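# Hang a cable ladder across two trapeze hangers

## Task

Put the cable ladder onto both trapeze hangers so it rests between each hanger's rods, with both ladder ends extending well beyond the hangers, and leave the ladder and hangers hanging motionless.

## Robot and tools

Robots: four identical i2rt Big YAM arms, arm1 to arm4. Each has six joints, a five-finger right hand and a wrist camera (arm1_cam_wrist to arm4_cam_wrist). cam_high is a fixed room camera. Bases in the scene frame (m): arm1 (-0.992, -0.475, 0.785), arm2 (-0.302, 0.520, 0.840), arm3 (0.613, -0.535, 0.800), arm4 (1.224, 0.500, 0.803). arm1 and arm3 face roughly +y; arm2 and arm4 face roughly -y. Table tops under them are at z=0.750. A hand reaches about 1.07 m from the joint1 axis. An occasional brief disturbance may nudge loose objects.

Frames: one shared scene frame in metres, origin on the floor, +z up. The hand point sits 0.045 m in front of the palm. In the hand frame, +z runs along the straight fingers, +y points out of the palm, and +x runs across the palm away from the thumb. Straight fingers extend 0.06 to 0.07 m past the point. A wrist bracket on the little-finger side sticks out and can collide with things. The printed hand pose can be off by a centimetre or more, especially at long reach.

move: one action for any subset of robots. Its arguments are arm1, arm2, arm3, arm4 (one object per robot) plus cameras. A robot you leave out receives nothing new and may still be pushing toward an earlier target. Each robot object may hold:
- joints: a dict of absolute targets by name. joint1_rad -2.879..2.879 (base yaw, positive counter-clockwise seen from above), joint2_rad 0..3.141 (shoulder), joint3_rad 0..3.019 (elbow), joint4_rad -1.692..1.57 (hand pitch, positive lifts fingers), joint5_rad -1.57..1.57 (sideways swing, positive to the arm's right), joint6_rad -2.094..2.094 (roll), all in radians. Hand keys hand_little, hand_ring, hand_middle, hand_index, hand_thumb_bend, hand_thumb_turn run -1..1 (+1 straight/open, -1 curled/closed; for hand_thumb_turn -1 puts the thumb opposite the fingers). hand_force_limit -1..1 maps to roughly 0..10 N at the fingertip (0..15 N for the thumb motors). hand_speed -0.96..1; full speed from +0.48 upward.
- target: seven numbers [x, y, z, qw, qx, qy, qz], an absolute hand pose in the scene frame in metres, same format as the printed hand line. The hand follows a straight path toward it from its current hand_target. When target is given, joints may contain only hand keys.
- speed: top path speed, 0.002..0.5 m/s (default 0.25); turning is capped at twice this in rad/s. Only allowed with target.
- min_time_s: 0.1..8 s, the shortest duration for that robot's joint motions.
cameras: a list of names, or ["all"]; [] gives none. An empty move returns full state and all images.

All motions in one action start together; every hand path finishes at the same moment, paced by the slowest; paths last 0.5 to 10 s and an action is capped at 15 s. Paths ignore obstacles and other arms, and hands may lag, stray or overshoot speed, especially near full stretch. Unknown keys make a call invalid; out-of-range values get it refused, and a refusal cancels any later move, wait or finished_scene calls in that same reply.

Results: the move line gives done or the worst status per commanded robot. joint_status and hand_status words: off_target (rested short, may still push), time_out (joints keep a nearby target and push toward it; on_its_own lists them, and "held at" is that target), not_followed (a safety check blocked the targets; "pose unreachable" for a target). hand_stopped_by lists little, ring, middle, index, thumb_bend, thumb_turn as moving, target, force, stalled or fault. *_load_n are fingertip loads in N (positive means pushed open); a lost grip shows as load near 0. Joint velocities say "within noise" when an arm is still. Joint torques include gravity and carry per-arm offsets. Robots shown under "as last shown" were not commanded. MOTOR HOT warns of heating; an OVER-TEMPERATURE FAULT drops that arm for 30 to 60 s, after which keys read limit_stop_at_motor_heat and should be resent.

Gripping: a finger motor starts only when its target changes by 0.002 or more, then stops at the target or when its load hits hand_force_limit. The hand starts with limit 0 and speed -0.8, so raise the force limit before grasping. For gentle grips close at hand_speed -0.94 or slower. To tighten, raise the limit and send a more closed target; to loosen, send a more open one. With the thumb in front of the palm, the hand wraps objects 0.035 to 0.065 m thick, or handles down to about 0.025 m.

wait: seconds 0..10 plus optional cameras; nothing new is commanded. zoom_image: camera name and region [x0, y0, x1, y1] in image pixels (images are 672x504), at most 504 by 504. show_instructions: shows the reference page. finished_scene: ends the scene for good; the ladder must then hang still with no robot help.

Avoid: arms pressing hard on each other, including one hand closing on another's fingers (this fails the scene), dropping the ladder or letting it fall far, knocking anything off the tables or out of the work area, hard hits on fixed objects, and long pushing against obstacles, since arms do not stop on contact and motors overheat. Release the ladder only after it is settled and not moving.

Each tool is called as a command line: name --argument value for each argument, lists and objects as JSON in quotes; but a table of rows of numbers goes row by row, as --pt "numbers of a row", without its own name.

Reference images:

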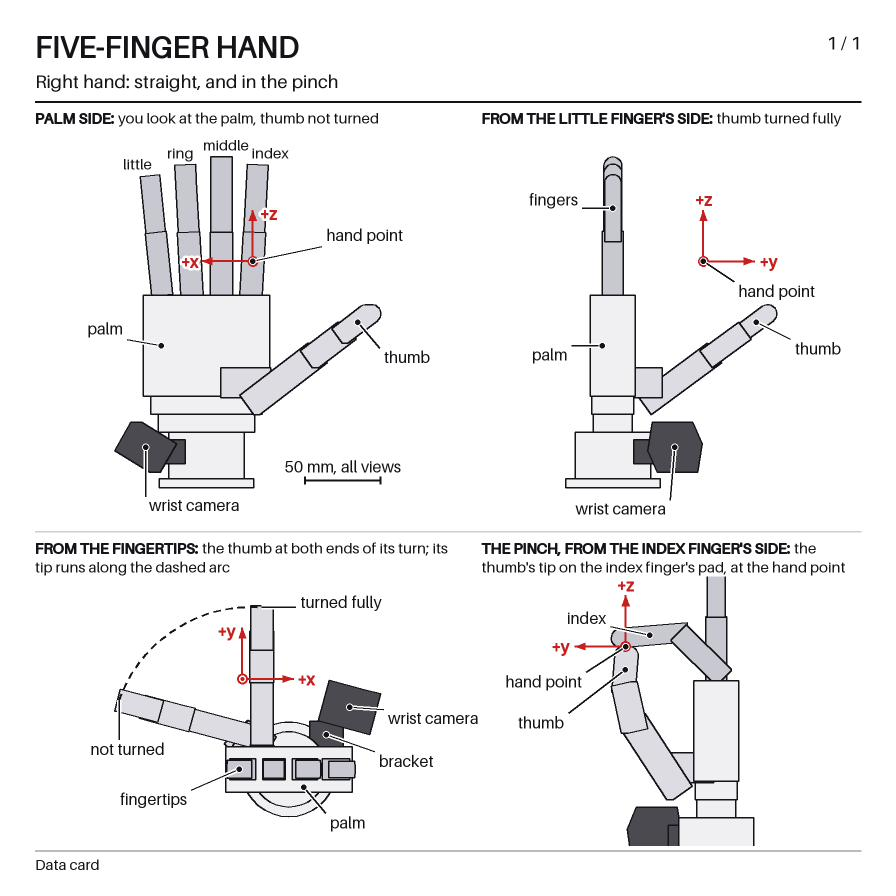

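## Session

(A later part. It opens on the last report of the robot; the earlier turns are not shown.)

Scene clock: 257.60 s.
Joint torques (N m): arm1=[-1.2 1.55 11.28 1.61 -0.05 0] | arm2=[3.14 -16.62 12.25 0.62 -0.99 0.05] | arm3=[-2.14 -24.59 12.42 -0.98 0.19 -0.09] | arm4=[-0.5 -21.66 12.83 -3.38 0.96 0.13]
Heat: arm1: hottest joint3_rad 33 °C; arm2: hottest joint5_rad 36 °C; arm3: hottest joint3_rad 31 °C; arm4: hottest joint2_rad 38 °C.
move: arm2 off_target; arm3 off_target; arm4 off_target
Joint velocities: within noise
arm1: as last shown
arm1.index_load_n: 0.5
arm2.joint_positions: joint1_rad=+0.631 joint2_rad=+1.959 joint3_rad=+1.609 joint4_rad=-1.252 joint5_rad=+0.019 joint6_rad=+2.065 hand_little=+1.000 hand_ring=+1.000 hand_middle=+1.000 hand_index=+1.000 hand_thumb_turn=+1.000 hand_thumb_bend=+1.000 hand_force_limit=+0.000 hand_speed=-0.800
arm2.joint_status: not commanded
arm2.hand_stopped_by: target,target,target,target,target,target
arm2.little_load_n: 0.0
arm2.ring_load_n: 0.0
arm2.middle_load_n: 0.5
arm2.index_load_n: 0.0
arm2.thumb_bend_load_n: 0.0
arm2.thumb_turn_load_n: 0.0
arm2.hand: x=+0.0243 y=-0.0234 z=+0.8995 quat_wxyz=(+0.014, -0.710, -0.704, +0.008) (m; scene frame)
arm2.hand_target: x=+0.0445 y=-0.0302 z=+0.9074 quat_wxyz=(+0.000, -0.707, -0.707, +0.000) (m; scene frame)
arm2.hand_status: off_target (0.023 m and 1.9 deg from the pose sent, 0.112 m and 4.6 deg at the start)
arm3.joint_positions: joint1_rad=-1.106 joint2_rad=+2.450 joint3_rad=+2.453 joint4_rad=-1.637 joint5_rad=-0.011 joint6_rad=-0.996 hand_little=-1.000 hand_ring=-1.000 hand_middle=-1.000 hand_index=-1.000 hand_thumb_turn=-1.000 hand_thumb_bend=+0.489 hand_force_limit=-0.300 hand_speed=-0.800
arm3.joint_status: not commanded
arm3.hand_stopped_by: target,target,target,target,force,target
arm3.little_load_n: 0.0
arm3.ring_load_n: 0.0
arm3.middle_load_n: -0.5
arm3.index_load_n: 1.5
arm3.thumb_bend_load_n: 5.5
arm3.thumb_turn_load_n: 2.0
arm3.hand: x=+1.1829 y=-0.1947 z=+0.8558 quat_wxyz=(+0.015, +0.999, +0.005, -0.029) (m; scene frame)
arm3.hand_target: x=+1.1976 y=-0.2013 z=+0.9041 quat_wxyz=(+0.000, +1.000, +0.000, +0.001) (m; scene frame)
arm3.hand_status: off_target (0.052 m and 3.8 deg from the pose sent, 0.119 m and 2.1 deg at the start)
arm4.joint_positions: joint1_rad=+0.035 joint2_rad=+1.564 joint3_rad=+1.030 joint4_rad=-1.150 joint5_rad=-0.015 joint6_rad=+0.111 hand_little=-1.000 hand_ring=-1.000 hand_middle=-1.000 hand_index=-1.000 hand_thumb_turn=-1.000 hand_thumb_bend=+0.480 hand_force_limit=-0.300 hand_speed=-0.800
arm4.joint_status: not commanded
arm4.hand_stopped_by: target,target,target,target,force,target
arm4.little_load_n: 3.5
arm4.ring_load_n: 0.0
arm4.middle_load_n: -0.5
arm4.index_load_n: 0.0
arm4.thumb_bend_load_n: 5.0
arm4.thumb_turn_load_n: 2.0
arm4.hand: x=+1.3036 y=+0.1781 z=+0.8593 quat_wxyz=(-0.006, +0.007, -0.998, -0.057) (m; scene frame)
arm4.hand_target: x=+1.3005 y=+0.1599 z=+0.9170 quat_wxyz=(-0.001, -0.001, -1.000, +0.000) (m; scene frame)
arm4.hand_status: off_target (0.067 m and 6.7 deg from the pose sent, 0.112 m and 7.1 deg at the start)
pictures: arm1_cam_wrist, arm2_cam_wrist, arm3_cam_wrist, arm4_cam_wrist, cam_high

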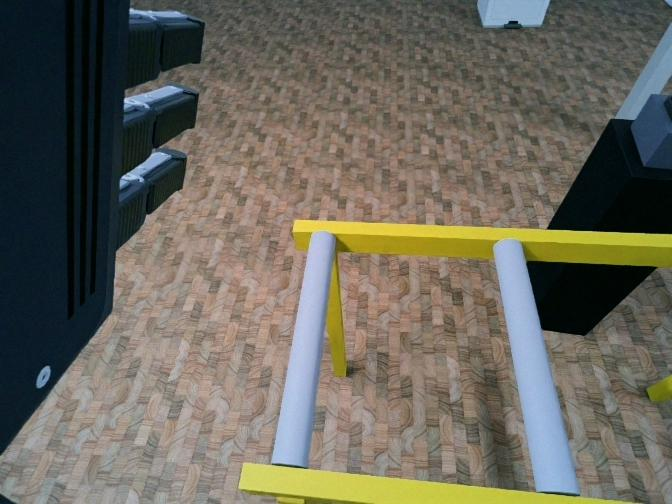

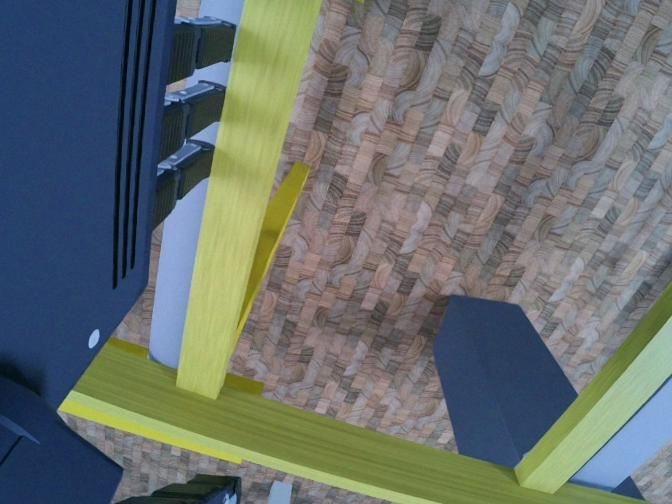

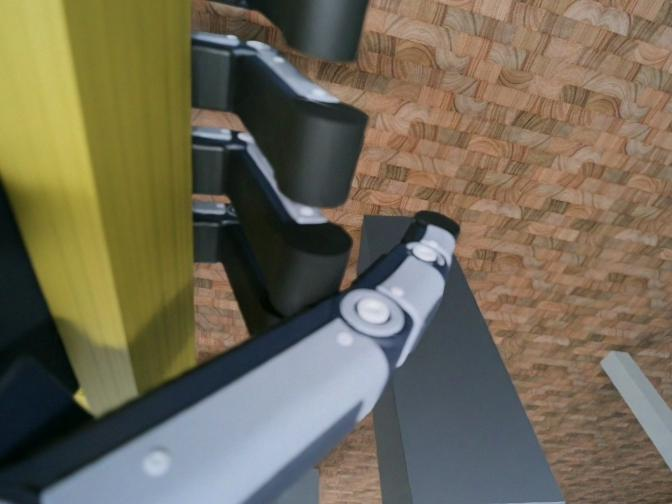

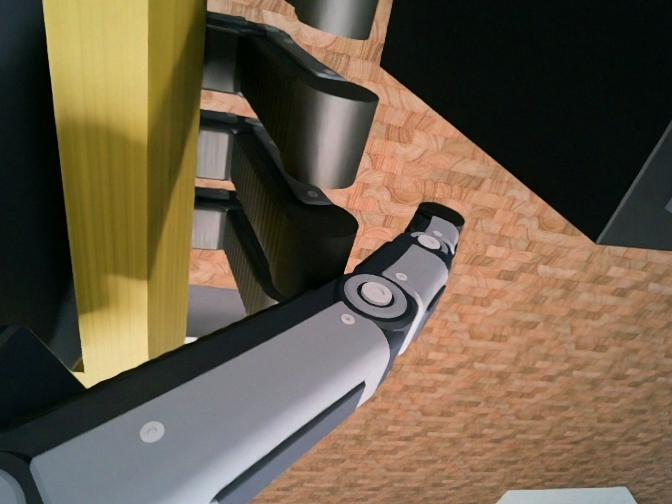

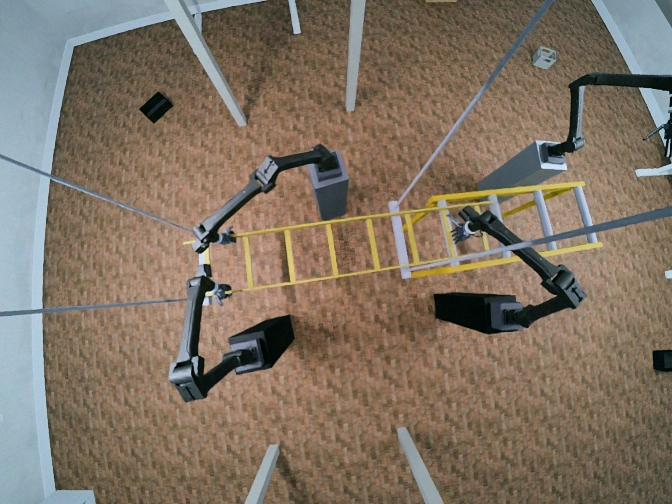

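move --arm3 '{"target": [1.195, -0.214, 0.905, 0, 1, 0, 0], "speed": 0.08}' --arm4 '{"target": [1.305, 0.142, 0.922, 0, 0, 1, 0], "speed": 0.08}' --cameras '["cam_high"]'

zoom_image --camera "cam_high" --region '[165, 225, 245, 315]'

Scene clock: 259.53 s.
Joint torques (N m): arm1=[-0.79 0.79 11.06 1.54 -0.09 0.03] | arm2=[2.78 -16.62 12.27 0.65 -1 0.06] | arm3=[-2.84 -27.16 7.46 -0.29 0.21 -0.16] | arm4=[-0.03 -19.19 15.98 -3.6 0.91 0.18]
Heat: arm1: hottest joint3_rad 33 °C; arm2: hottest joint5_rad 36 °C; arm3: hottest joint3_rad 31 °C; arm4: hottest joint2_rad 37 °C.
move: arm3 off_target; arm4 off_target
Joint velocities: within noise
arm1, arm2: as last shown
arm1.index_load_n: 0.0
arm2.joint_positions: joint1_rad=+0.631 joint2_rad=+1.959 joint3_rad=+1.609 joint4_rad=-1.252 joint5_rad=+0.019 joint6_rad=+2.066 hand_little=+1.000 hand_ring=+1.000 hand_middle=+1.000 hand_index=+1.000 hand_thumb_turn=+1.000 hand_thumb_bend=+1.000 hand_force_limit=+0.000 hand_speed=-0.800
arm3.joint_positions: joint1_rad=-1.106 joint2_rad=+2.437 joint3_rad=+2.421 joint4_rad=-1.613 joint5_rad=-0.011 joint6_rad=-1.001 hand_little=-1.000 hand_ring=-1.000 hand_middle=-1.000 hand_index=-1.000 hand_thumb_turn=-1.000 hand_thumb_bend=+0.489 hand_force_limit=-0.300 hand_speed=-0.800
arm3.joint_status: not commanded
arm3.hand_stopped_by: target,target,target,target,force,target
arm3.little_load_n: 0.0
arm3.ring_load_n: 0.0
arm3.middle_load_n: -1.0
arm3.index_load_n: 0.5
arm3.thumb_bend_load_n: 6.5
arm3.thumb_turn_load_n: 2.0
arm3.hand: x=+1.1823 y=-0.1954 z=+0.8531 quat_wxyz=(+0.014, +1.000, +0.008, -0.026) (m; scene frame)
arm3.hand_target: x=+1.1937 y=-0.2141 z=+0.9033 quat_wxyz=(+0.001, +1.000, +0.000, +0.000) (m; scene frame)
arm3.hand_status: off_target (0.057 m and 3.5 deg from the pose sent, 0.054 m and 3.8 deg at the start)
arm4.joint_positions: joint1_rad=+0.035 joint2_rad=+1.564 joint3_rad=+1.030 joint4_rad=-1.150 joint5_rad=-0.015 joint6_rad=+0.113 hand_little=-1.000 hand_ring=-1.000 hand_middle=-1.000 hand_index=-1.000 hand_thumb_turn=-1.000 hand_thumb_bend=+0.480 hand_force_limit=-0.300 hand_speed=-0.800
arm4.joint_status: not commanded
arm4.hand_stopped_by: target,target,target,target,force,target
arm4.little_load_n: 4.0
arm4.ring_load_n: 0.0
arm4.middle_load_n: -0.5
arm4.index_load_n: 0.0
arm4.thumb_bend_load_n: 5.5
arm4.thumb_turn_load_n: 1.5
arm4.hand: x=+1.3037 y=+0.1781 z=+0.8591 quat_wxyz=(-0.006, +0.006, -0.998, -0.057) (m; scene frame)
arm4.hand_target: x=+1.3051 y=+0.1474 z=+0.9185 quat_wxyz=(-0.001, -0.001, -1.000, +0.001) (m; scene frame)
arm4.hand_status: off_target (0.072 m and 6.7 deg from the pose sent, 0.072 m and 6.6 deg at the start)
pictures: cam_high

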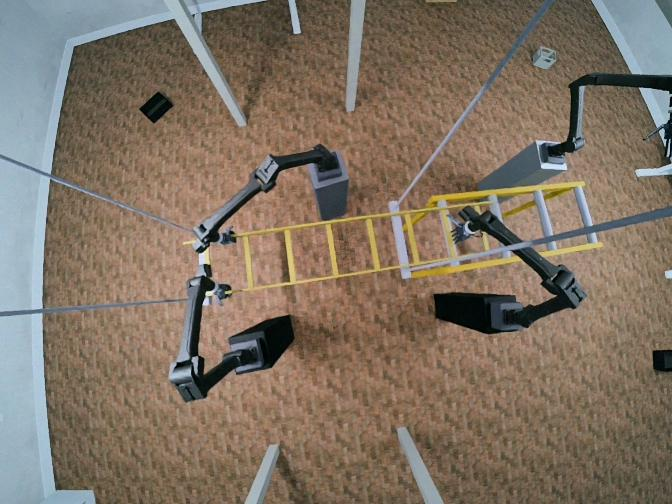

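Scaled by 5.600 from the camera's 672x504 image, which has a finer 960x720 frame.

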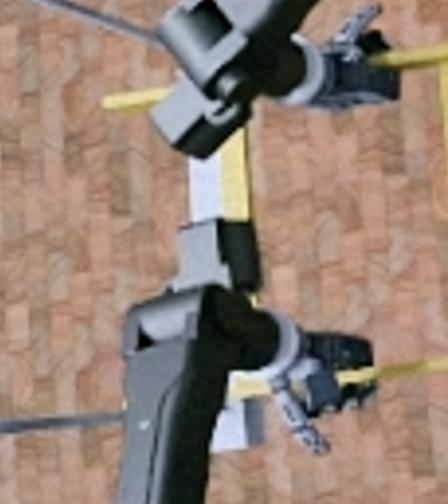

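move --arm3 '{"target": [1.195, -0.230, 0.905, 0, 1, 0, 0], "speed": 0.08}' --arm4 '{"target": [1.305, 0.126, 0.922, 0, 0, 1, 0], "speed": 0.08}' --cameras '["cam_high"]'

zoom_image --camera "cam_high" --region '[165, 225, 245, 315]'

Scene clock: 260.97 s.
Joint torques (N m): arm1=[-0.85 1.14 11 1.43 -0.02 0.02] | arm2=[2.43 -16.09 12.31 0.73 -1.09 0.02] | arm3=[-3.49 -27.93 7.49 -0.46 0.24 -0.28] | arm4=[-0.32 -20.07 16.66 -3.77 0.8 0.1]
Heat: arm1: hottest joint3_rad 33 °C; arm2: hottest joint5_rad 35 °C; arm3: hottest joint3_rad 31 °C; arm4: hottest joint2_rad 37 °C.
move: arm3 off_target; arm4 off_target
Joint velocities: within noise
arm1, arm2: as last shown
arm1.index_load_n: -0.5
arm2.joint_positions: joint1_rad=+0.630 joint2_rad=+1.959 joint3_rad=+1.609 joint4_rad=-1.254 joint5_rad=+0.021 joint6_rad=+2.068 hand_little=+1.000 hand_ring=+1.000 hand_middle=+1.000 hand_index=+1.000 hand_thumb_turn=+1.000 hand_thumb_bend=+1.000 hand_force_limit=+0.000 hand_speed=-0.800
arm2.index_load_n: 0.5
arm2.hand: x=+0.0233 y=-0.0236 z=+0.8992 quat_wxyz=(+0.016, -0.711, -0.703, +0.008) (m; scene frame)
arm2.hand_target: x=+0.0445 y=-0.0302 z=+0.9072 quat_wxyz=(+0.000, -0.707, -0.707, +0.000) (m; scene frame)
arm3.joint_positions: joint1_rad=-1.117 joint2_rad=+2.402 joint3_rad=+2.343 joint4_rad=-1.574 joint5_rad=-0.011 joint6_rad=-1.007 hand_little=-1.000 hand_ring=-1.000 hand_middle=-1.000 hand_index=-1.000 hand_thumb_turn=-1.000 hand_thumb_bend=+0.489 hand_force_limit=-0.300 hand_speed=-0.800
arm3.joint_status: not commanded
arm3.hand_stopped_by: target,target,target,target,force,target
arm3.little_load_n: 0.0
arm3.ring_load_n: 0.0
arm3.middle_load_n: -1.0
arm3.index_load_n: 1.0
arm3.thumb_bend_load_n: 6.0
arm3.thumb_turn_load_n: 2.0
arm3.hand: x=+1.1789 y=-0.2063 z=+0.8482 quat_wxyz=(+0.015, +0.999, +0.006, -0.028) (m; scene frame)
arm3.hand_target: x=+1.1931 y=-0.2299 z=+0.9027 quat_wxyz=(+0.001, +1.000, +0.000, +0.000) (m; scene frame)
arm3.hand_status: off_target (0.064 m and 3.7 deg from the pose sent, 0.064 m and 3.5 deg at the start)
arm4.joint_positions: joint1_rad=+0.035 joint2_rad=+1.605 joint3_rad=+1.063 joint4_rad=-1.151 joint5_rad=-0.011 joint6_rad=+0.116 hand_little=-1.000 hand_ring=-1.000 hand_middle=-1.000 hand_index=-1.000 hand_thumb_turn=-1.000 hand_thumb_bend=+0.480 hand_force_limit=-0.300 hand_speed=-0.800
arm4.joint_status: not commanded
arm4.hand_stopped_by: target,target,target,target,force,target
arm4.little_load_n: 4.5
arm4.ring_load_n: 0.0
arm4.middle_load_n: -0.5
arm4.index_load_n: 0.0
arm4.thumb_bend_load_n: 5.5
arm4.thumb_turn_load_n: 1.5
arm4.hand: x=+1.3047 y=+0.1664 z=+0.8541 quat_wxyz=(-0.004, +0.005, -0.998, -0.062) (m; scene frame)
arm4.hand_target: x=+1.3050 y=+0.1324 z=+0.9183 quat_wxyz=(-0.001, -0.001, -1.000, +0.001) (m; scene frame)
arm4.hand_status: off_target (0.079 m and 7.1 deg from the pose sent, 0.082 m and 6.6 deg at the start)
pictures: cam_high

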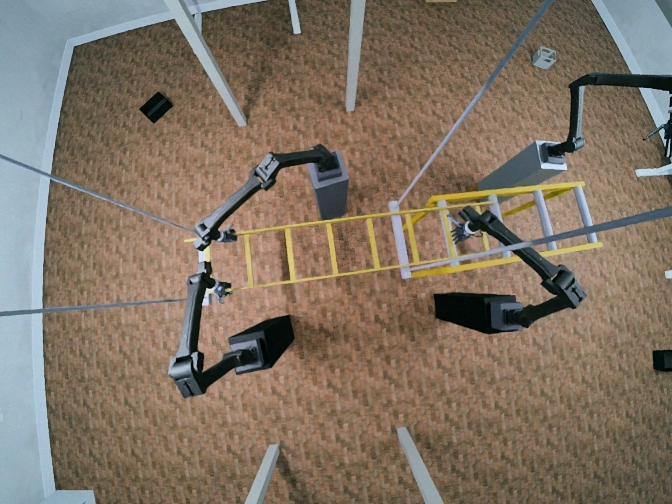

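Scaled by 5.600 from the camera's 672x504 image, which has a finer 960x720 frame.

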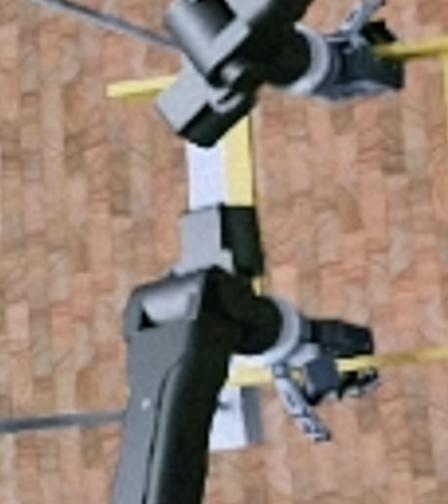

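zoom_image --camera "cam_high" --region '[375, 185, 475, 285]'

Scaled by 5.040 from the camera's 672x504 image, which has a finer 960x720 frame.

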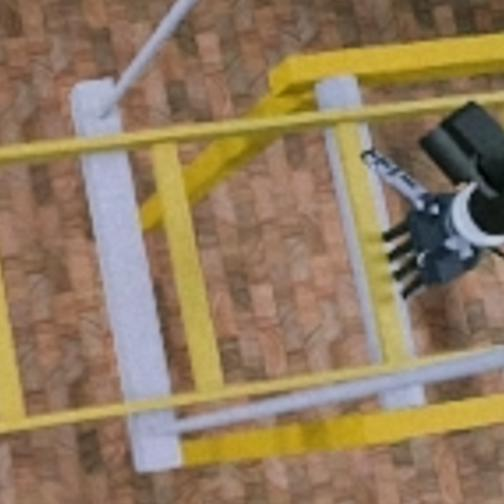

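move --arm3 '{"target": [1.19, -0.216, 0.872, 0, 1, 0, 0], "speed": 0.06}' --arm4 '{"target": [1.303, 0.150, 0.888, 0, 0, 1, 0], "speed": 0.06}' --cameras '["cam_high"]'

zoom_image --camera "cam_high" --region '[165, 225, 245, 315]'

Scene clock: 268.47 s.
Joint torques (N m): arm1=[-1.08 1.26 11.21 1.58 -0.02 0.06] | arm2=[2.67 -16.5 12.19 0.59 -1.08 0.05] | arm3=[-1.96 -25.11 7.45 -0.03 0.24 -0.09] | arm4=[-0.21 -21.01 9.91 -2 0.83 0.09]
Heat: arm1: hottest joint3_rad 33 °C; arm2: hottest joint2_rad 35 °C; arm3: hottest joint3_rad 31 °C; arm4: hottest joint2_rad 37 °C.
move: arm3 off_target; arm4 off_target
Joint velocities: within noise
arm1, arm2: as last shown
arm1.index_load_n: 0.0
arm1.thumb_turn_load_n: 0.5
arm2.joint_positions: joint1_rad=+0.630 joint2_rad=+1.959 joint3_rad=+1.609 joint4_rad=-1.254 joint5_rad=+0.021 joint6_rad=+2.069 hand_little=+1.000 hand_ring=+1.000 hand_middle=+1.000 hand_index=+1.000 hand_thumb_turn=+1.000 hand_thumb_bend=+1.000 hand_force_limit=+0.000 hand_speed=-0.800
arm2.index_load_n: 0.0
arm3.joint_positions: joint1_rad=-1.117 joint2_rad=+2.389 joint3_rad=+2.292 joint4_rad=-1.518 joint5_rad=-0.013 joint6_rad=-1.007 hand_little=-1.000 hand_ring=-1.000 hand_middle=-1.000 hand_index=-1.000 hand_thumb_turn=-1.000 hand_thumb_bend=+0.489 hand_force_limit=-0.300 hand_speed=-0.800
arm3.joint_status: not commanded
arm3.hand_stopped_by: target,target,target,target,force,target
arm3.little_load_n: 0.0
arm3.ring_load_n: 0.0
arm3.middle_load_n: -0.5
arm3.index_load_n: 0.5
arm3.thumb_bend_load_n: 6.0
arm3.thumb_turn_load_n: 2.0
arm3.hand: x=+1.1797 y=-0.2060 z=+0.8368 quat_wxyz=(+0.009, +1.000, +0.006, -0.021) (m; scene frame)
arm3.hand_target: x=+1.1893 y=-0.2162 z=+0.8712 quat_wxyz=(+0.000, +1.000, +0.000, +0.000) (m; scene frame)
arm3.hand_status: off_target (0.038 m and 2.7 deg from the pose sent, 0.028 m and 3.7 deg at the start)
arm4.joint_positions: joint1_rad=+0.035 joint2_rad=+1.605 joint3_rad=+1.034 joint4_rad=-1.097 joint5_rad=-0.011 joint6_rad=+0.118 hand_little=-1.000 hand_ring=-1.000 hand_middle=-1.000 hand_index=-1.000 hand_thumb_turn=-1.000 hand_thumb_bend=+0.480 hand_force_limit=-0.300 hand_speed=-0.800
arm4.joint_status: not commanded
arm4.hand_stopped_by: target,target,target,target,force,target
arm4.little_load_n: 3.5
arm4.ring_load_n: 0.0
arm4.middle_load_n: -0.5
arm4.index_load_n: 0.0
arm4.thumb_bend_load_n: 5.5
arm4.thumb_turn_load_n: 2.0
arm4.hand: x=+1.3050 y=+0.1656 z=+0.8425 quat_wxyz=(-0.005, +0.004, -0.999, -0.049) (m; scene frame)
arm4.hand_target: x=+1.3033 y=+0.1519 z=+0.8853 quat_wxyz=(+0.000, +0.000, -1.000, +0.000) (m; scene frame)
arm4.hand_status: off_target (0.048 m and 5.6 deg from the pose sent, 0.038 m and 7.1 deg at the start)
pictures: cam_high

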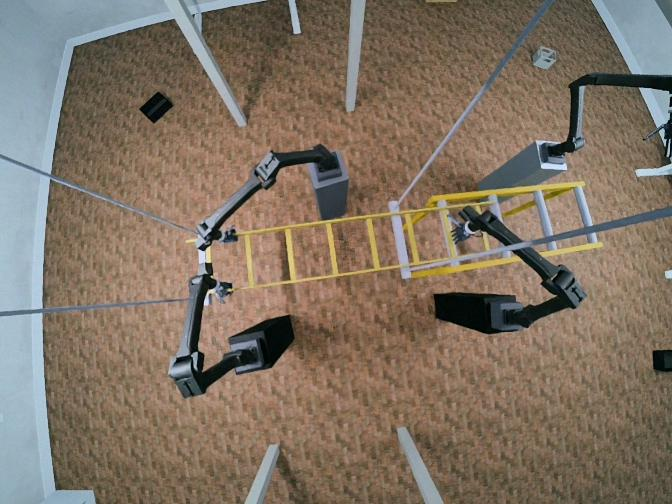

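Scaled by 5.600 from the camera's 672x504 image, which has a finer 960x720 frame.

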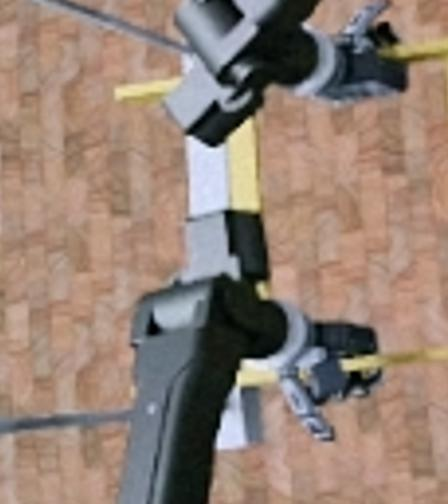

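move --arm3 '{"target": [1.185, -0.213, 0.845, 0, 1, 0, 0], "speed": 0.06}' --arm4 '{"target": [1.303, 0.153, 0.860, 0, 0, 1, 0], "speed": 0.06}' --cameras '["cam_high"]'

zoom_image --camera "cam_high" --region '[165, 225, 245, 315]'

Scene clock: 269.77 s.
Joint torques (N m): arm1=[-0.32 1.2 11.14 1.54 -0.07 0.08] | arm2=[3.19 -16.32 12.11 0.91 -0.92 0.04] | arm3=[-1.32 -24.06 6.57 0.32 0.31 -0.06] | arm4=[-0.26 -19.14 8.68 -1.35 0.84 0.06]
Heat: arm1: hottest joint3_rad 33 °C; arm2: hottest joint2_rad 35 °C; arm3: hottest joint3_rad 31 °C; arm4: hottest joint2_rad 37 °C.
move: arm3 off_target; arm4 off_target
Joint velocities: within noise
arm1, arm2: as last shown
arm1.index_load_n: -0.5
arm1.thumb_turn_load_n: 0.0
arm2.joint_positions: joint1_rad=+0.630 joint2_rad=+1.959 joint3_rad=+1.610 joint4_rad=-1.258 joint5_rad=+0.017 joint6_rad=+2.069 hand_little=+1.000 hand_ring=+1.000 hand_middle=+1.000 hand_index=+1.000 hand_thumb_turn=+1.000 hand_thumb_bend=+1.000 hand_force_limit=+0.000 hand_speed=-0.800
arm2.index_load_n: 0.5
arm2.hand: x=+0.0237 y=-0.0228 z=+0.8996 quat_wxyz=(+0.016, -0.711, -0.703, +0.006) (m; scene frame)
arm2.hand_target: x=+0.0445 y=-0.0301 z=+0.9072 quat_wxyz=(+0.000, -0.707, -0.707, +0.000) (m; scene frame)
arm3.joint_positions: joint1_rad=-1.115 joint2_rad=+2.378 joint3_rad=+2.233 joint4_rad=-1.454 joint5_rad=-0.015 joint6_rad=-1.002 hand_little=-1.000 hand_ring=-1.000 hand_middle=-1.000 hand_index=-1.000 hand_thumb_turn=-1.000 hand_thumb_bend=+0.489 hand_force_limit=-0.300 hand_speed=-0.800
arm3.joint_status: not commanded
arm3.hand_stopped_by: target,target,target,target,force,target
arm3.little_load_n: 0.0
arm3.ring_load_n: 0.0
arm3.middle_load_n: -0.5
arm3.index_load_n: 0.0
arm3.thumb_bend_load_n: 6.0
arm3.thumb_turn_load_n: 2.0
arm3.hand: x=+1.1782 y=-0.2044 z=+0.8211 quat_wxyz=(+0.004, +1.000, +0.004, -0.015) (m; scene frame)
arm3.hand_target: x=+1.1848 y=-0.2131 z=+0.8445 quat_wxyz=(+0.000, +1.000, +0.000, +0.000) (m; scene frame)
arm3.hand_status: off_target (0.026 m and 1.8 deg from the pose sent, 0.012 m and 2.7 deg at the start)
arm4.joint_positions: joint1_rad=+0.035 joint2_rad=+1.612 joint3_rad=+1.000 joint4_rad=-1.037 joint5_rad=-0.011 joint6_rad=+0.121 hand_little=-1.000 hand_ring=-1.000 hand_middle=-1.000 hand_index=-1.000 hand_thumb_turn=-1.000 hand_thumb_bend=+0.480 hand_force_limit=-0.300 hand_speed=-0.800
arm4.joint_status: not commanded
arm4.hand_stopped_by: target,target,target,target,force,target
arm4.little_load_n: 2.5
arm4.ring_load_n: 0.5
arm4.middle_load_n: -0.5
arm4.index_load_n: 0.0
arm4.thumb_bend_load_n: 5.5
arm4.thumb_turn_load_n: 1.5
arm4.hand: x=+1.3053 y=+0.1667 z=+0.8277 quat_wxyz=(-0.006, +0.002, -0.999, -0.039) (m; scene frame)
arm4.hand_target: x=+1.3033 y=+0.1540 z=+0.8587 quat_wxyz=(+0.000, +0.000, -1.000, +0.000) (m; scene frame)
arm4.hand_status: off_target (0.035 m and 4.6 deg from the pose sent, 0.022 m and 5.6 deg at the start)
pictures: cam_high

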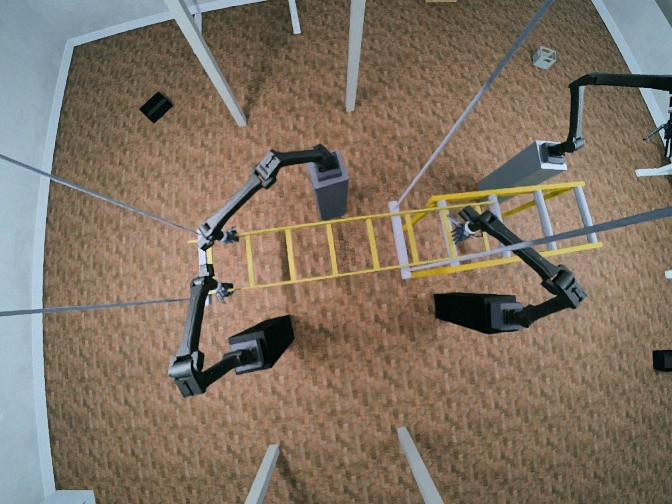

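Scaled by 5.600 from the camera's 672x504 image, which has a finer 960x720 frame.

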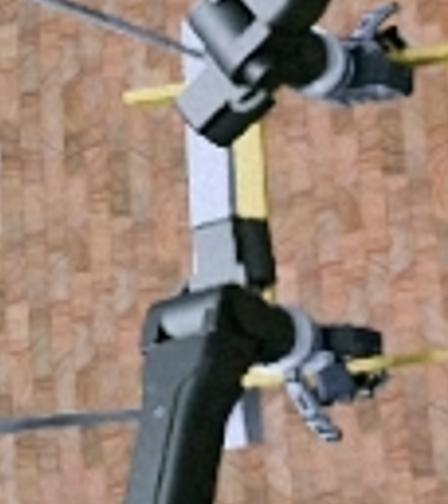

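move --arm3 '{"target": [1.182, -0.209, 0.818, 0, 1, 0, 0], "speed": 0.06}' --arm4 '{"target": [1.303, 0.157, 0.832, 0, 0, 1, 0], "speed": 0.06}' --cameras '["cam_high"]'

zoom_image --camera "cam_high" --region '[165, 225, 245, 315]'

Scene clock: 271.00 s.
Joint torques (N m): arm1=[-0.03 1.49 11.14 1.52 -0.1 -0.01] | arm2=[3.25 -16.67 11.23 1.36 -0.95 0.04] | arm3=[-1.49 -22.77 6.63 0.44 0.3 -0.02] | arm4=[-0.32 -17.49 8.05 -1.03 0.77 0.06]
Heat: arm1: hottest joint3_rad 33 °C; arm2: hottest joint2_rad 35 °C; arm3: hottest joint3_rad 31 °C; arm4: hottest joint2_rad 37 °C.
move: arm3 off_target; arm4 off_target
Joint velocities: within noise
arm1, arm2: as last shown
arm1.index_load_n: 0.0
arm2.joint_positions: joint1_rad=+0.630 joint2_rad=+1.959 joint3_rad=+1.620 joint4_rad=-1.268 joint5_rad=+0.019 joint6_rad=+2.069 hand_little=+1.000 hand_ring=+1.000 hand_middle=+1.000 hand_index=+1.000 hand_thumb_turn=+1.000 hand_thumb_bend=+1.000 hand_force_limit=+0.000 hand_speed=-0.800
arm2.hand: x=+0.0240 y=-0.0240 z=+0.9032 quat_wxyz=(+0.017, -0.711, -0.703, +0.007) (m; scene frame)
arm2.hand_target: x=+0.0446 y=-0.0302 z=+0.9072 quat_wxyz=(+0.000, -0.707, -0.707, +0.000) (m; scene frame)
arm3.joint_positions: joint1_rad=-1.110 joint2_rad=+2.377 joint3_rad=+2.186 joint4_rad=-1.397 joint5_rad=-0.015 joint6_rad=-0.999 hand_little=-1.000 hand_ring=-1.000 hand_middle=-1.000 hand_index=-1.000 hand_thumb_turn=-1.000 hand_thumb_bend=+0.489 hand_force_limit=-0.300 hand_speed=-0.800
arm3.joint_status: not commanded
arm3.hand_stopped_by: target,target,target,target,force,target
arm3.little_load_n: 0.0
arm3.ring_load_n: 0.0
arm3.middle_load_n: -0.5
arm3.index_load_n: 0.0
arm3.thumb_bend_load_n: 6.0
arm3.thumb_turn_load_n: 2.0
arm3.hand: x=+1.1759 y=-0.2017 z=+0.8032 quat_wxyz=(+0.001, +1.000, +0.005, -0.011) (m; scene frame)
arm3.hand_target: x=+1.1819 y=-0.2089 z=+0.8180 quat_wxyz=(+0.000, +1.000, +0.000, +0.000) (m; scene frame)
arm3.hand_status: off_target (0.018 m and 1.4 deg from the pose sent, 0.007 m and 1.8 deg at the start)
arm4.joint_positions: joint1_rad=+0.037 joint2_rad=+1.625 joint3_rad=+0.959 joint4_rad=-0.962 joint5_rad=-0.009 joint6_rad=+0.121 hand_little=-1.000 hand_ring=-1.000 hand_middle=-1.000 hand_index=-1.000 hand_thumb_turn=-1.000 hand_thumb_bend=+0.480 hand_force_limit=-0.300 hand_speed=-0.800
arm4.joint_status: not commanded
arm4.hand_stopped_by: target,target,target,target,force,target
arm4.little_load_n: 1.5
arm4.ring_load_n: 0.5
arm4.middle_load_n: -0.5
arm4.index_load_n: 1.0
arm4.thumb_bend_load_n: 5.5
arm4.thumb_turn_load_n: 1.5
arm4.hand: x=+1.3053 y=+0.1690 z=+0.8081 quat_wxyz=(-0.006, +0.003, -1.000, -0.029) (m; scene frame)
arm4.hand_target: x=+1.3031 y=+0.1576 z=+0.8312 quat_wxyz=(+0.000, +0.000, -1.000, +0.000) (m; scene frame)
arm4.hand_status: off_target (0.027 m and 3.5 deg from the pose sent, 0.011 m and 4.6 deg at the start)
pictures: cam_high

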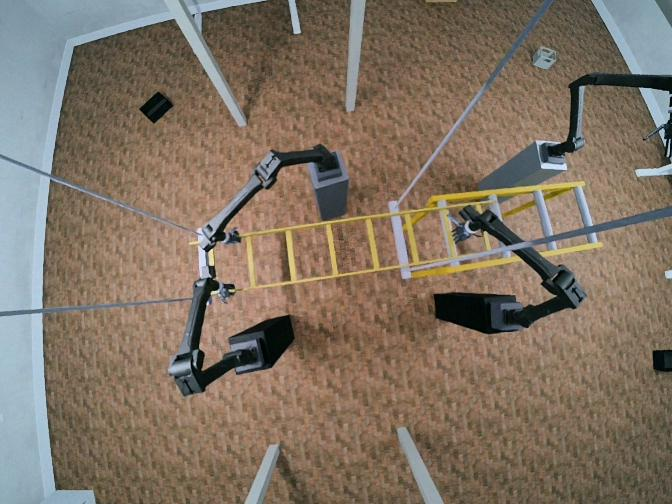

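Scaled by 5.600 from the camera's 672x504 image, which has a finer 960x720 frame.

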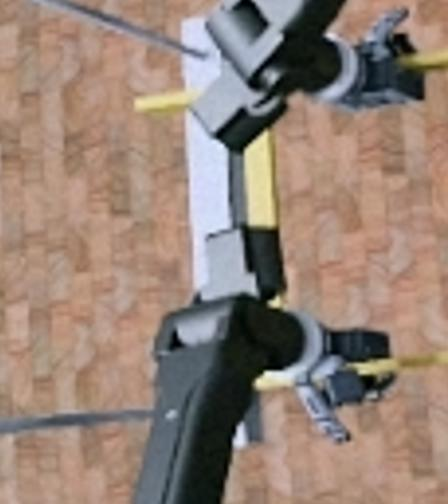

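move --arm3 '{"target": [1.180, -0.207, 0.802, 0, 1, 0, 0], "speed": 0.06}' --arm4 '{"target": [1.303, 0.159, 0.816, 0, 0, 1, 0], "speed": 0.06}' --cameras '["cam_high"]'

zoom_image --camera "cam_high" --region '[165, 225, 245, 315]'

Scene clock: 272.30 s.
Joint torques (N m): arm1=[-0.44 1.9 11.19 1.58 -0.04 -0.01] | arm2=[3.14 -16.67 11.18 1.4 -1.08 -0.03] | arm3=[-1.08 -22.36 6.56 0.61 0.3 0] | arm4=[-0.32 -16.62 7.3 -0.66 0.53 0.06]
Heat: arm1: hottest joint3_rad 33 °C; arm2: hottest joint2_rad 35 °C; arm3: hottest joint3_rad 31 °C; arm4: hottest joint2_rad 37 °C.
move: arm3 off_target; arm4 off_target
Joint velocities: within noise
arm1.joint_positions: joint1_rad=+0.437 joint2_rad=+0.614 joint3_rad=+1.368 joint4_rad=-1.170 joint5_rad=+0.105 joint6_rad=-1.150 hand_little=+1.000 hand_ring=+1.000 hand_middle=+1.000 hand_index=+1.000 hand_thumb_turn=+1.000 hand_thumb_bend=+1.000 hand_force_limit=+0.000 hand_speed=-0.800
arm1.joint_status: not commanded
arm1.hand_stopped_by: target,target,target,target,target,target
arm1.little_load_n: 0.0
arm1.ring_load_n: -0.5
arm1.middle_load_n: 0.0
arm1.index_load_n: 0.0
arm1.thumb_bend_load_n: -0.5
arm1.thumb_turn_load_n: 0.0
arm1.hand: x=-0.9996 y=-0.2167 z=+1.2951 quat_wxyz=(-0.473, +0.653, +0.526, +0.270) (m; scene frame)
arm1.hand_target: x=-0.9991 y=-0.2185 z=+1.3077 quat_wxyz=(-0.484, +0.648, +0.521, +0.275) (m; scene frame)
arm1.hand_status: not commanded
arm2: as last shown
arm2.joint_positions: joint1_rad=+0.629 joint2_rad=+1.959 joint3_rad=+1.620 joint4_rad=-1.268 joint5_rad=+0.022 joint6_rad=+2.072 hand_little=+1.000 hand_ring=+1.000 hand_middle=+1.000 hand_index=+1.000 hand_thumb_turn=+1.000 hand_thumb_bend=+1.000 hand_force_limit=+0.000 hand_speed=-0.800
arm2.little_load_n: -0.5
arm2.hand: x=+0.0231 y=-0.0246 z=+0.9031 quat_wxyz=(+0.017, -0.713, -0.701, +0.008) (m; scene frame)
arm2.hand_target: x=+0.0445 y=-0.0302 z=+0.9072 quat_wxyz=(+0.000, -0.707, -0.707, +0.000) (m; scene frame)
arm3.joint_positions: joint1_rad=-1.108 joint2_rad=+2.377 joint3_rad=+2.160 joint4_rad=-1.368 joint5_rad=-0.015 joint6_rad=-0.997 hand_little=-1.000 hand_ring=-1.000 hand_middle=-1.000 hand_index=-1.000 hand_thumb_turn=-1.000 hand_thumb_bend=+0.489 hand_force_limit=-0.300 hand_speed=-0.800
arm3.joint_status: not commanded
arm3.hand_stopped_by: target,target,target,target,force,target
arm3.little_load_n: 0.0
arm3.ring_load_n: 0.0
arm3.middle_load_n: -1.0
arm3.index_load_n: 0.0
arm3.thumb_bend_load_n: 6.0
arm3.thumb_turn_load_n: 2.0
arm3.hand: x=+1.1744 y=-0.2011 z=+0.7934 quat_wxyz=(+0.000, +1.000, +0.005, -0.009) (m; scene frame)
arm3.hand_target: x=+1.1799 y=-0.2070 z=+0.8020 quat_wxyz=(+0.000, +1.000, +0.000, +0.000) (m; scene frame)
arm3.hand_status: off_target (0.012 m and 1.2 deg from the pose sent, 0.007 m and 1.4 deg at the start)
arm4.joint_positions: joint1_rad=+0.038 joint2_rad=+1.636 joint3_rad=+0.942 joint4_rad=-0.928 joint5_rad=-0.002 joint6_rad=+0.121 hand_little=-1.000 hand_ring=-1.000 hand_middle=-1.000 hand_index=-1.000 hand_thumb_turn=-1.000 hand_thumb_bend=+0.480 hand_force_limit=-0.300 hand_speed=-0.800
arm4.joint_status: not commanded
arm4.hand_stopped_by: target,target,target,target,force,target
arm4.little_load_n: 0.5
arm4.ring_load_n: 0.5
arm4.middle_load_n: -0.5
arm4.index_load_n: 0.5
arm4.thumb_bend_load_n: 5.5
arm4.thumb_turn_load_n: 2.0
arm4.hand: x=+1.3045 y=+0.1695 z=+0.7982 quat_wxyz=(-0.004, +0.004, -1.000, -0.025) (m; scene frame)
arm4.hand_target: x=+1.3031 y=+0.1594 z=+0.8156 quat_wxyz=(+0.000, +0.000, -1.000, +0.000) (m; scene frame)
arm4.hand_status: off_target (0.021 m and 3.0 deg from the pose sent, 0.013 m and 3.5 deg at the start)
pictures: cam_high

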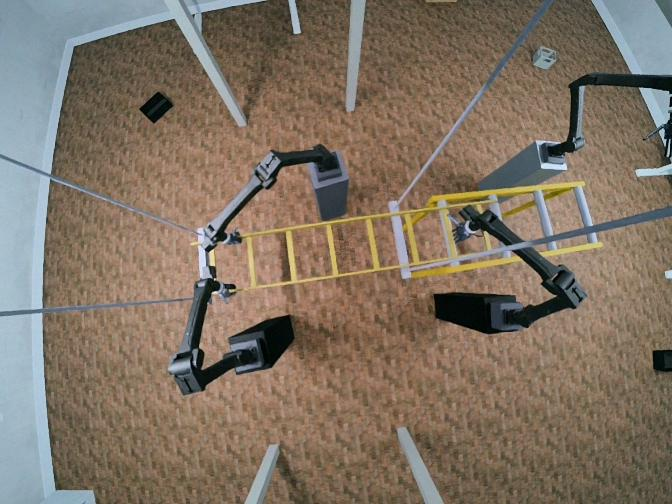

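Scaled by 5.600 from the camera's 672x504 image, which has a finer 960x720 frame.

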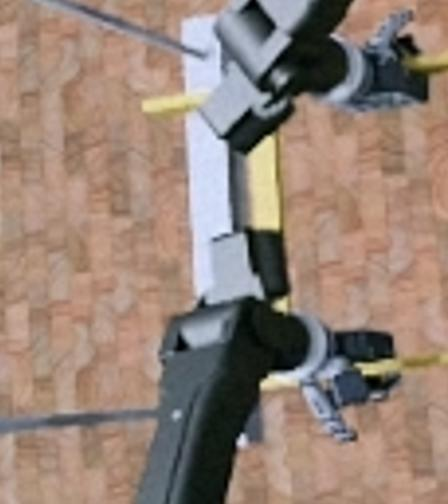

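move --arm3 '{"target": [1.180, -0.224, 0.798, 0, 1, 0, 0], "speed": 0.06}' --arm4 '{"target": [1.303, 0.142, 0.811, 0, 0, 1, 0], "speed": 0.06}' --cameras '["all"]'

zoom_image --camera "cam_high" --region '[165, 225, 245, 315]'

Scene clock: 273.80 s.
Joint torques (N m): arm1=[-0.85 1.44 11.25 1.37 -0.06 -0.02] | arm2=[3.37 -16.62 11.3 1.33 -1.13 -0.01] | arm3=[-3.14 -23.24 5.93 0.24 0.31 -0.2] | arm4=[-0.79 -13.39 10.76 -0.7 0.49 0]
Heat: arm1: hottest joint3_rad 33 °C; arm2: hottest joint2_rad 35 °C; arm3: hottest joint3_rad 31 °C; arm4: hottest joint2_rad 37 °C.
move: arm3 off_target; arm4 off_target
Joint velocities: within noise
arm1, arm2: as last shown
arm1.ring_load_n: 0.0
arm1.thumb_bend_load_n: 0.0
arm2.joint_positions: joint1_rad=+0.629 joint2_rad=+1.959 joint3_rad=+1.620 joint4_rad=-1.268 joint5_rad=+0.022 joint6_rad=+2.073 hand_little=+1.000 hand_ring=+1.000 hand_middle=+1.000 hand_index=+1.000 hand_thumb_turn=+1.000 hand_thumb_bend=+1.000 hand_force_limit=+0.000 hand_speed=-0.800
arm2.little_load_n: 0.0
arm2.middle_load_n: 0.0
arm2.thumb_turn_load_n: -0.5
arm2.hand_target: x=+0.0446 y=-0.0301 z=+0.9072 quat_wxyz=(+0.000, -0.707, -0.707, +0.000) (m; scene frame)
arm3.joint_positions: joint1_rad=-1.107 joint2_rad=+2.364 joint3_rad=+2.105 joint4_rad=-1.321 joint5_rad=-0.016 joint6_rad=-0.997 hand_little=-1.000 hand_ring=-1.000 hand_middle=-1.000 hand_index=-1.000 hand_thumb_turn=-1.000 hand_thumb_bend=+0.489 hand_force_limit=-0.300 hand_speed=-0.800
arm3.joint_status: not commanded
arm3.hand_stopped_by: target,target,target,target,force,target
arm3.little_load_n: 0.0
arm3.ring_load_n: 0.0
arm3.middle_load_n: -0.5
arm3.index_load_n: 0.0
arm3.thumb_bend_load_n: 6.0
arm3.thumb_turn_load_n: 2.0
arm3.hand: x=+1.1700 y=-0.2035 z=+0.7818 quat_wxyz=(-0.001, +1.000, +0.006, -0.007) (m; scene frame)
arm3.hand_target: x=+1.1796 y=-0.2237 z=+0.7974 quat_wxyz=(+0.000, +1.000, +0.000, +0.000) (m; scene frame)
arm3.hand_status: off_target (0.028 m and 1.0 deg from the pose sent, 0.024 m and 1.2 deg at the start)
arm4.joint_positions: joint1_rad=+0.038 joint2_rad=+1.640 joint3_rad=+0.944 joint4_rad=-0.925 joint5_rad=-0.001 joint6_rad=+0.121 hand_little=-1.000 hand_ring=-1.000 hand_middle=-1.000 hand_index=-1.000 hand_thumb_turn=-1.000 hand_thumb_bend=+0.480 hand_force_limit=-0.300 hand_speed=-0.800
arm4.joint_status: not commanded
arm4.hand_stopped_by: target,target,target,target,force,target
arm4.little_load_n: 0.5
arm4.ring_load_n: 0.0
arm4.middle_load_n: -0.5
arm4.index_load_n: 0.5
arm4.thumb_bend_load_n: 5.5
arm4.thumb_turn_load_n: 2.0
arm4.hand: x=+1.3044 y=+0.1682 z=+0.7972 quat_wxyz=(-0.003, +0.004, -1.000, -0.025) (m; scene frame)
arm4.hand_target: x=+1.3030 y=+0.1429 z=+0.8114 quat_wxyz=(+0.000, +0.000, -1.000, +0.000) (m; scene frame)
arm4.hand_status: off_target (0.030 m and 2.9 deg from the pose sent, 0.030 m and 3.0 deg at the start)
pictures: arm1_cam_wrist, arm2_cam_wrist, arm3_cam_wrist, arm4_cam_wrist, cam_high

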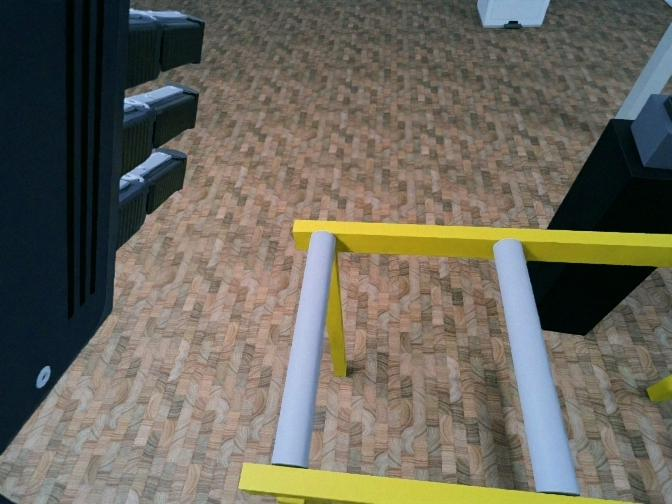

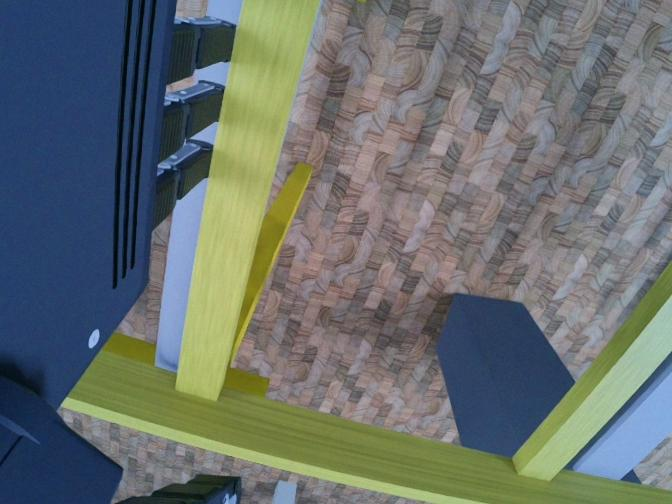

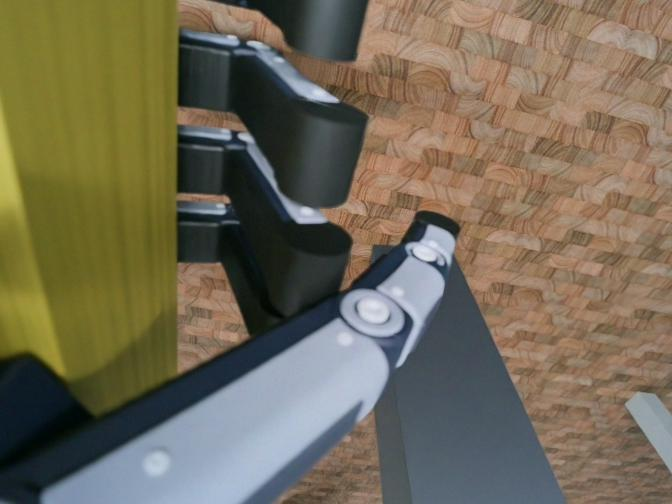

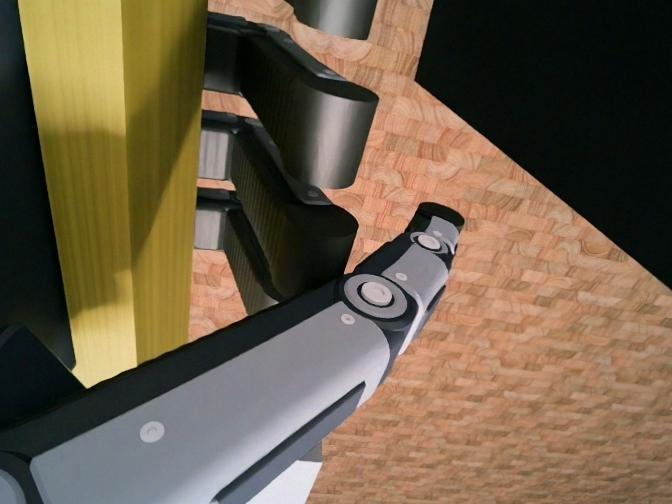

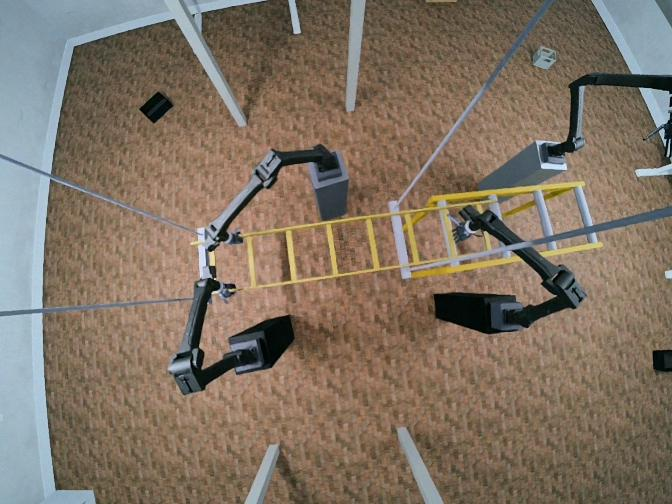

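Scaled by 5.600 from the camera's 672x504 image, which has a finer 960x720 frame.

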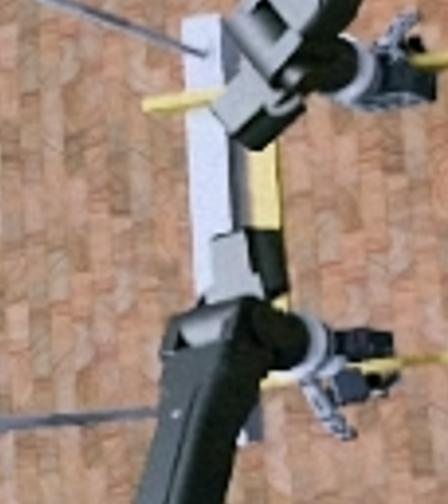

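move --arm3 '{"target": [1.172, -0.206, 0.790, 0, 1, 0, 0], "speed": 0.06}' --arm4 '{"target": [1.303, 0.165, 0.795, 0, 0, 1, 0], "speed": 0.06}' --cameras '["cam_high"]'

zoom_image --camera "cam_high" --region '[165, 225, 245, 315]'

Scene clock: 275.33 s.
Joint torques (N m): arm1=[-0.5 1.14 11.03 1.54 -0.03 0.03] | arm2=[2.55 -16.09 11.14 1.24 -1.05 0] | arm3=[-0.62 -21.77 6.6 0.39 0.26 0.06] | arm4=[-0.38 -14.92 5.6 0.13 0.14 0.06]
Heat: arm1: hottest joint3_rad 33 °C; arm2: hottest joint2_rad 35 °C; arm3: hottest joint3_rad 31 °C; arm4: hottest joint2_rad 36 °C.
move: arm3 done; arm4 done
Joint velocities: within noise
arm1: as last shown
arm1.index_load_n: -0.5
arm2.joint_positions: joint1_rad=+0.629 joint2_rad=+1.959 joint3_rad=+1.621 joint4_rad=-1.268 joint5_rad=+0.020 joint6_rad=+2.073 hand_little=+1.000 hand_ring=+1.000 hand_middle=+1.000 hand_index=+1.000 hand_thumb_turn=+1.000 hand_thumb_bend=+1.000 hand_force_limit=+0.000 hand_speed=-0.800
arm2.joint_status: not commanded
arm2.hand_stopped_by: target,target,target,target,target,target
arm2.little_load_n: 0.0
arm2.ring_load_n: 0.0
arm2.middle_load_n: 0.0
arm2.index_load_n: 0.0
arm2.thumb_bend_load_n: 0.0
arm2.thumb_turn_load_n: 0.0
arm2.hand: x=+0.0236 y=-0.0247 z=+0.9035 quat_wxyz=(+0.016, -0.713, -0.701, +0.007) (m; scene frame)
arm2.hand_target: x=+0.0446 y=-0.0300 z=+0.9071 quat_wxyz=(+0.000, -0.707, -0.707, +0.000) (m; scene frame)
arm2.hand_status: not commanded
arm3.joint_positions: joint1_rad=-1.105 joint2_rad=+2.364 joint3_rad=+2.105 joint4_rad=-1.320 joint5_rad=-0.014 joint6_rad=-0.994 hand_little=-1.000 hand_ring=-1.000 hand_middle=-1.000 hand_index=-1.000 hand_thumb_turn=-1.000 hand_thumb_bend=+0.489 hand_force_limit=-0.300 hand_speed=-0.800
arm3.joint_status: not commanded
arm3.hand_stopped_by: target,target,target,target,force,target
arm3.little_load_n: 0.0
arm3.ring_load_n: 0.0
arm3.middle_load_n: -0.5
arm3.index_load_n: 0.0
arm3.thumb_bend_load_n: 6.0
arm3.thumb_turn_load_n: 2.0
arm3.hand: x=+1.1692 y=-0.2022 z=+0.7820 quat_wxyz=(-0.001, +1.000, +0.005, -0.006) (m; scene frame)
arm3.hand_target: x=+1.1720 y=-0.2059 z=+0.7900 quat_wxyz=(+0.000, +1.000, +0.000, +0.000) (m; scene frame)
arm3.hand_status: done (0.009 m and 0.9 deg from the pose sent, 0.009 m and 1.0 deg at the start)
arm4.joint_positions: joint1_rad=+0.038 joint2_rad=+1.639 joint3_rad=+0.924 joint4_rad=-0.883 joint5_rad=+0.008 joint6_rad=+0.121 hand_little=-1.000 hand_ring=-1.000 hand_middle=-1.000 hand_index=-1.000 hand_thumb_turn=-1.000 hand_thumb_bend=+0.480 hand_force_limit=-0.300 hand_speed=-0.800
arm4.joint_status: not commanded
arm4.hand_stopped_by: target,target,target,target,force,target
arm4.little_load_n: 0.0
arm4.ring_load_n: 0.0
arm4.middle_load_n: -0.5
arm4.index_load_n: 0.0
arm4.thumb_bend_load_n: 5.5
arm4.thumb_turn_load_n: 1.5
arm4.hand: x=+1.3029 y=+0.1672 z=+0.7896 quat_wxyz=(+0.000, +0.004, -1.000, -0.013) (m; scene frame)
arm4.hand_target: x=+1.3031 y=+0.1649 z=+0.7950 quat_wxyz=(+0.000, +0.000, -1.000, +0.000) (m; scene frame)
arm4.hand_status: done (0.006 m and 1.6 deg from the pose sent, 0.004 m and 2.9 deg at the start)
pictures: cam_high

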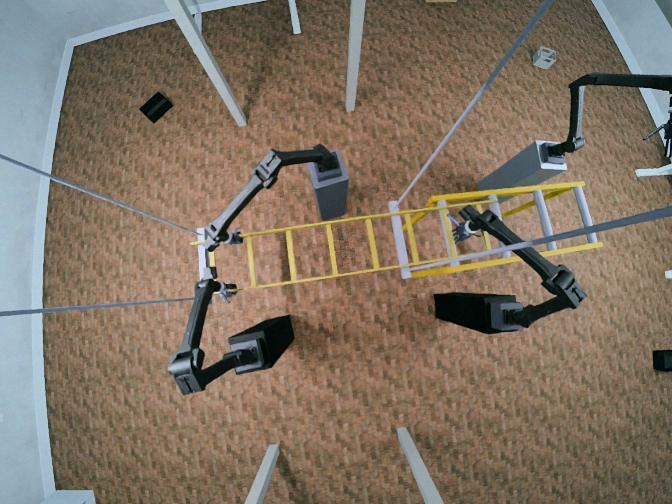

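Scaled by 5.600 from the camera's 672x504 image, which has a finer 960x720 frame.

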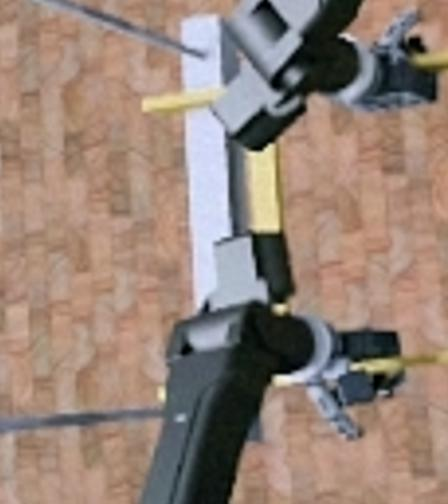

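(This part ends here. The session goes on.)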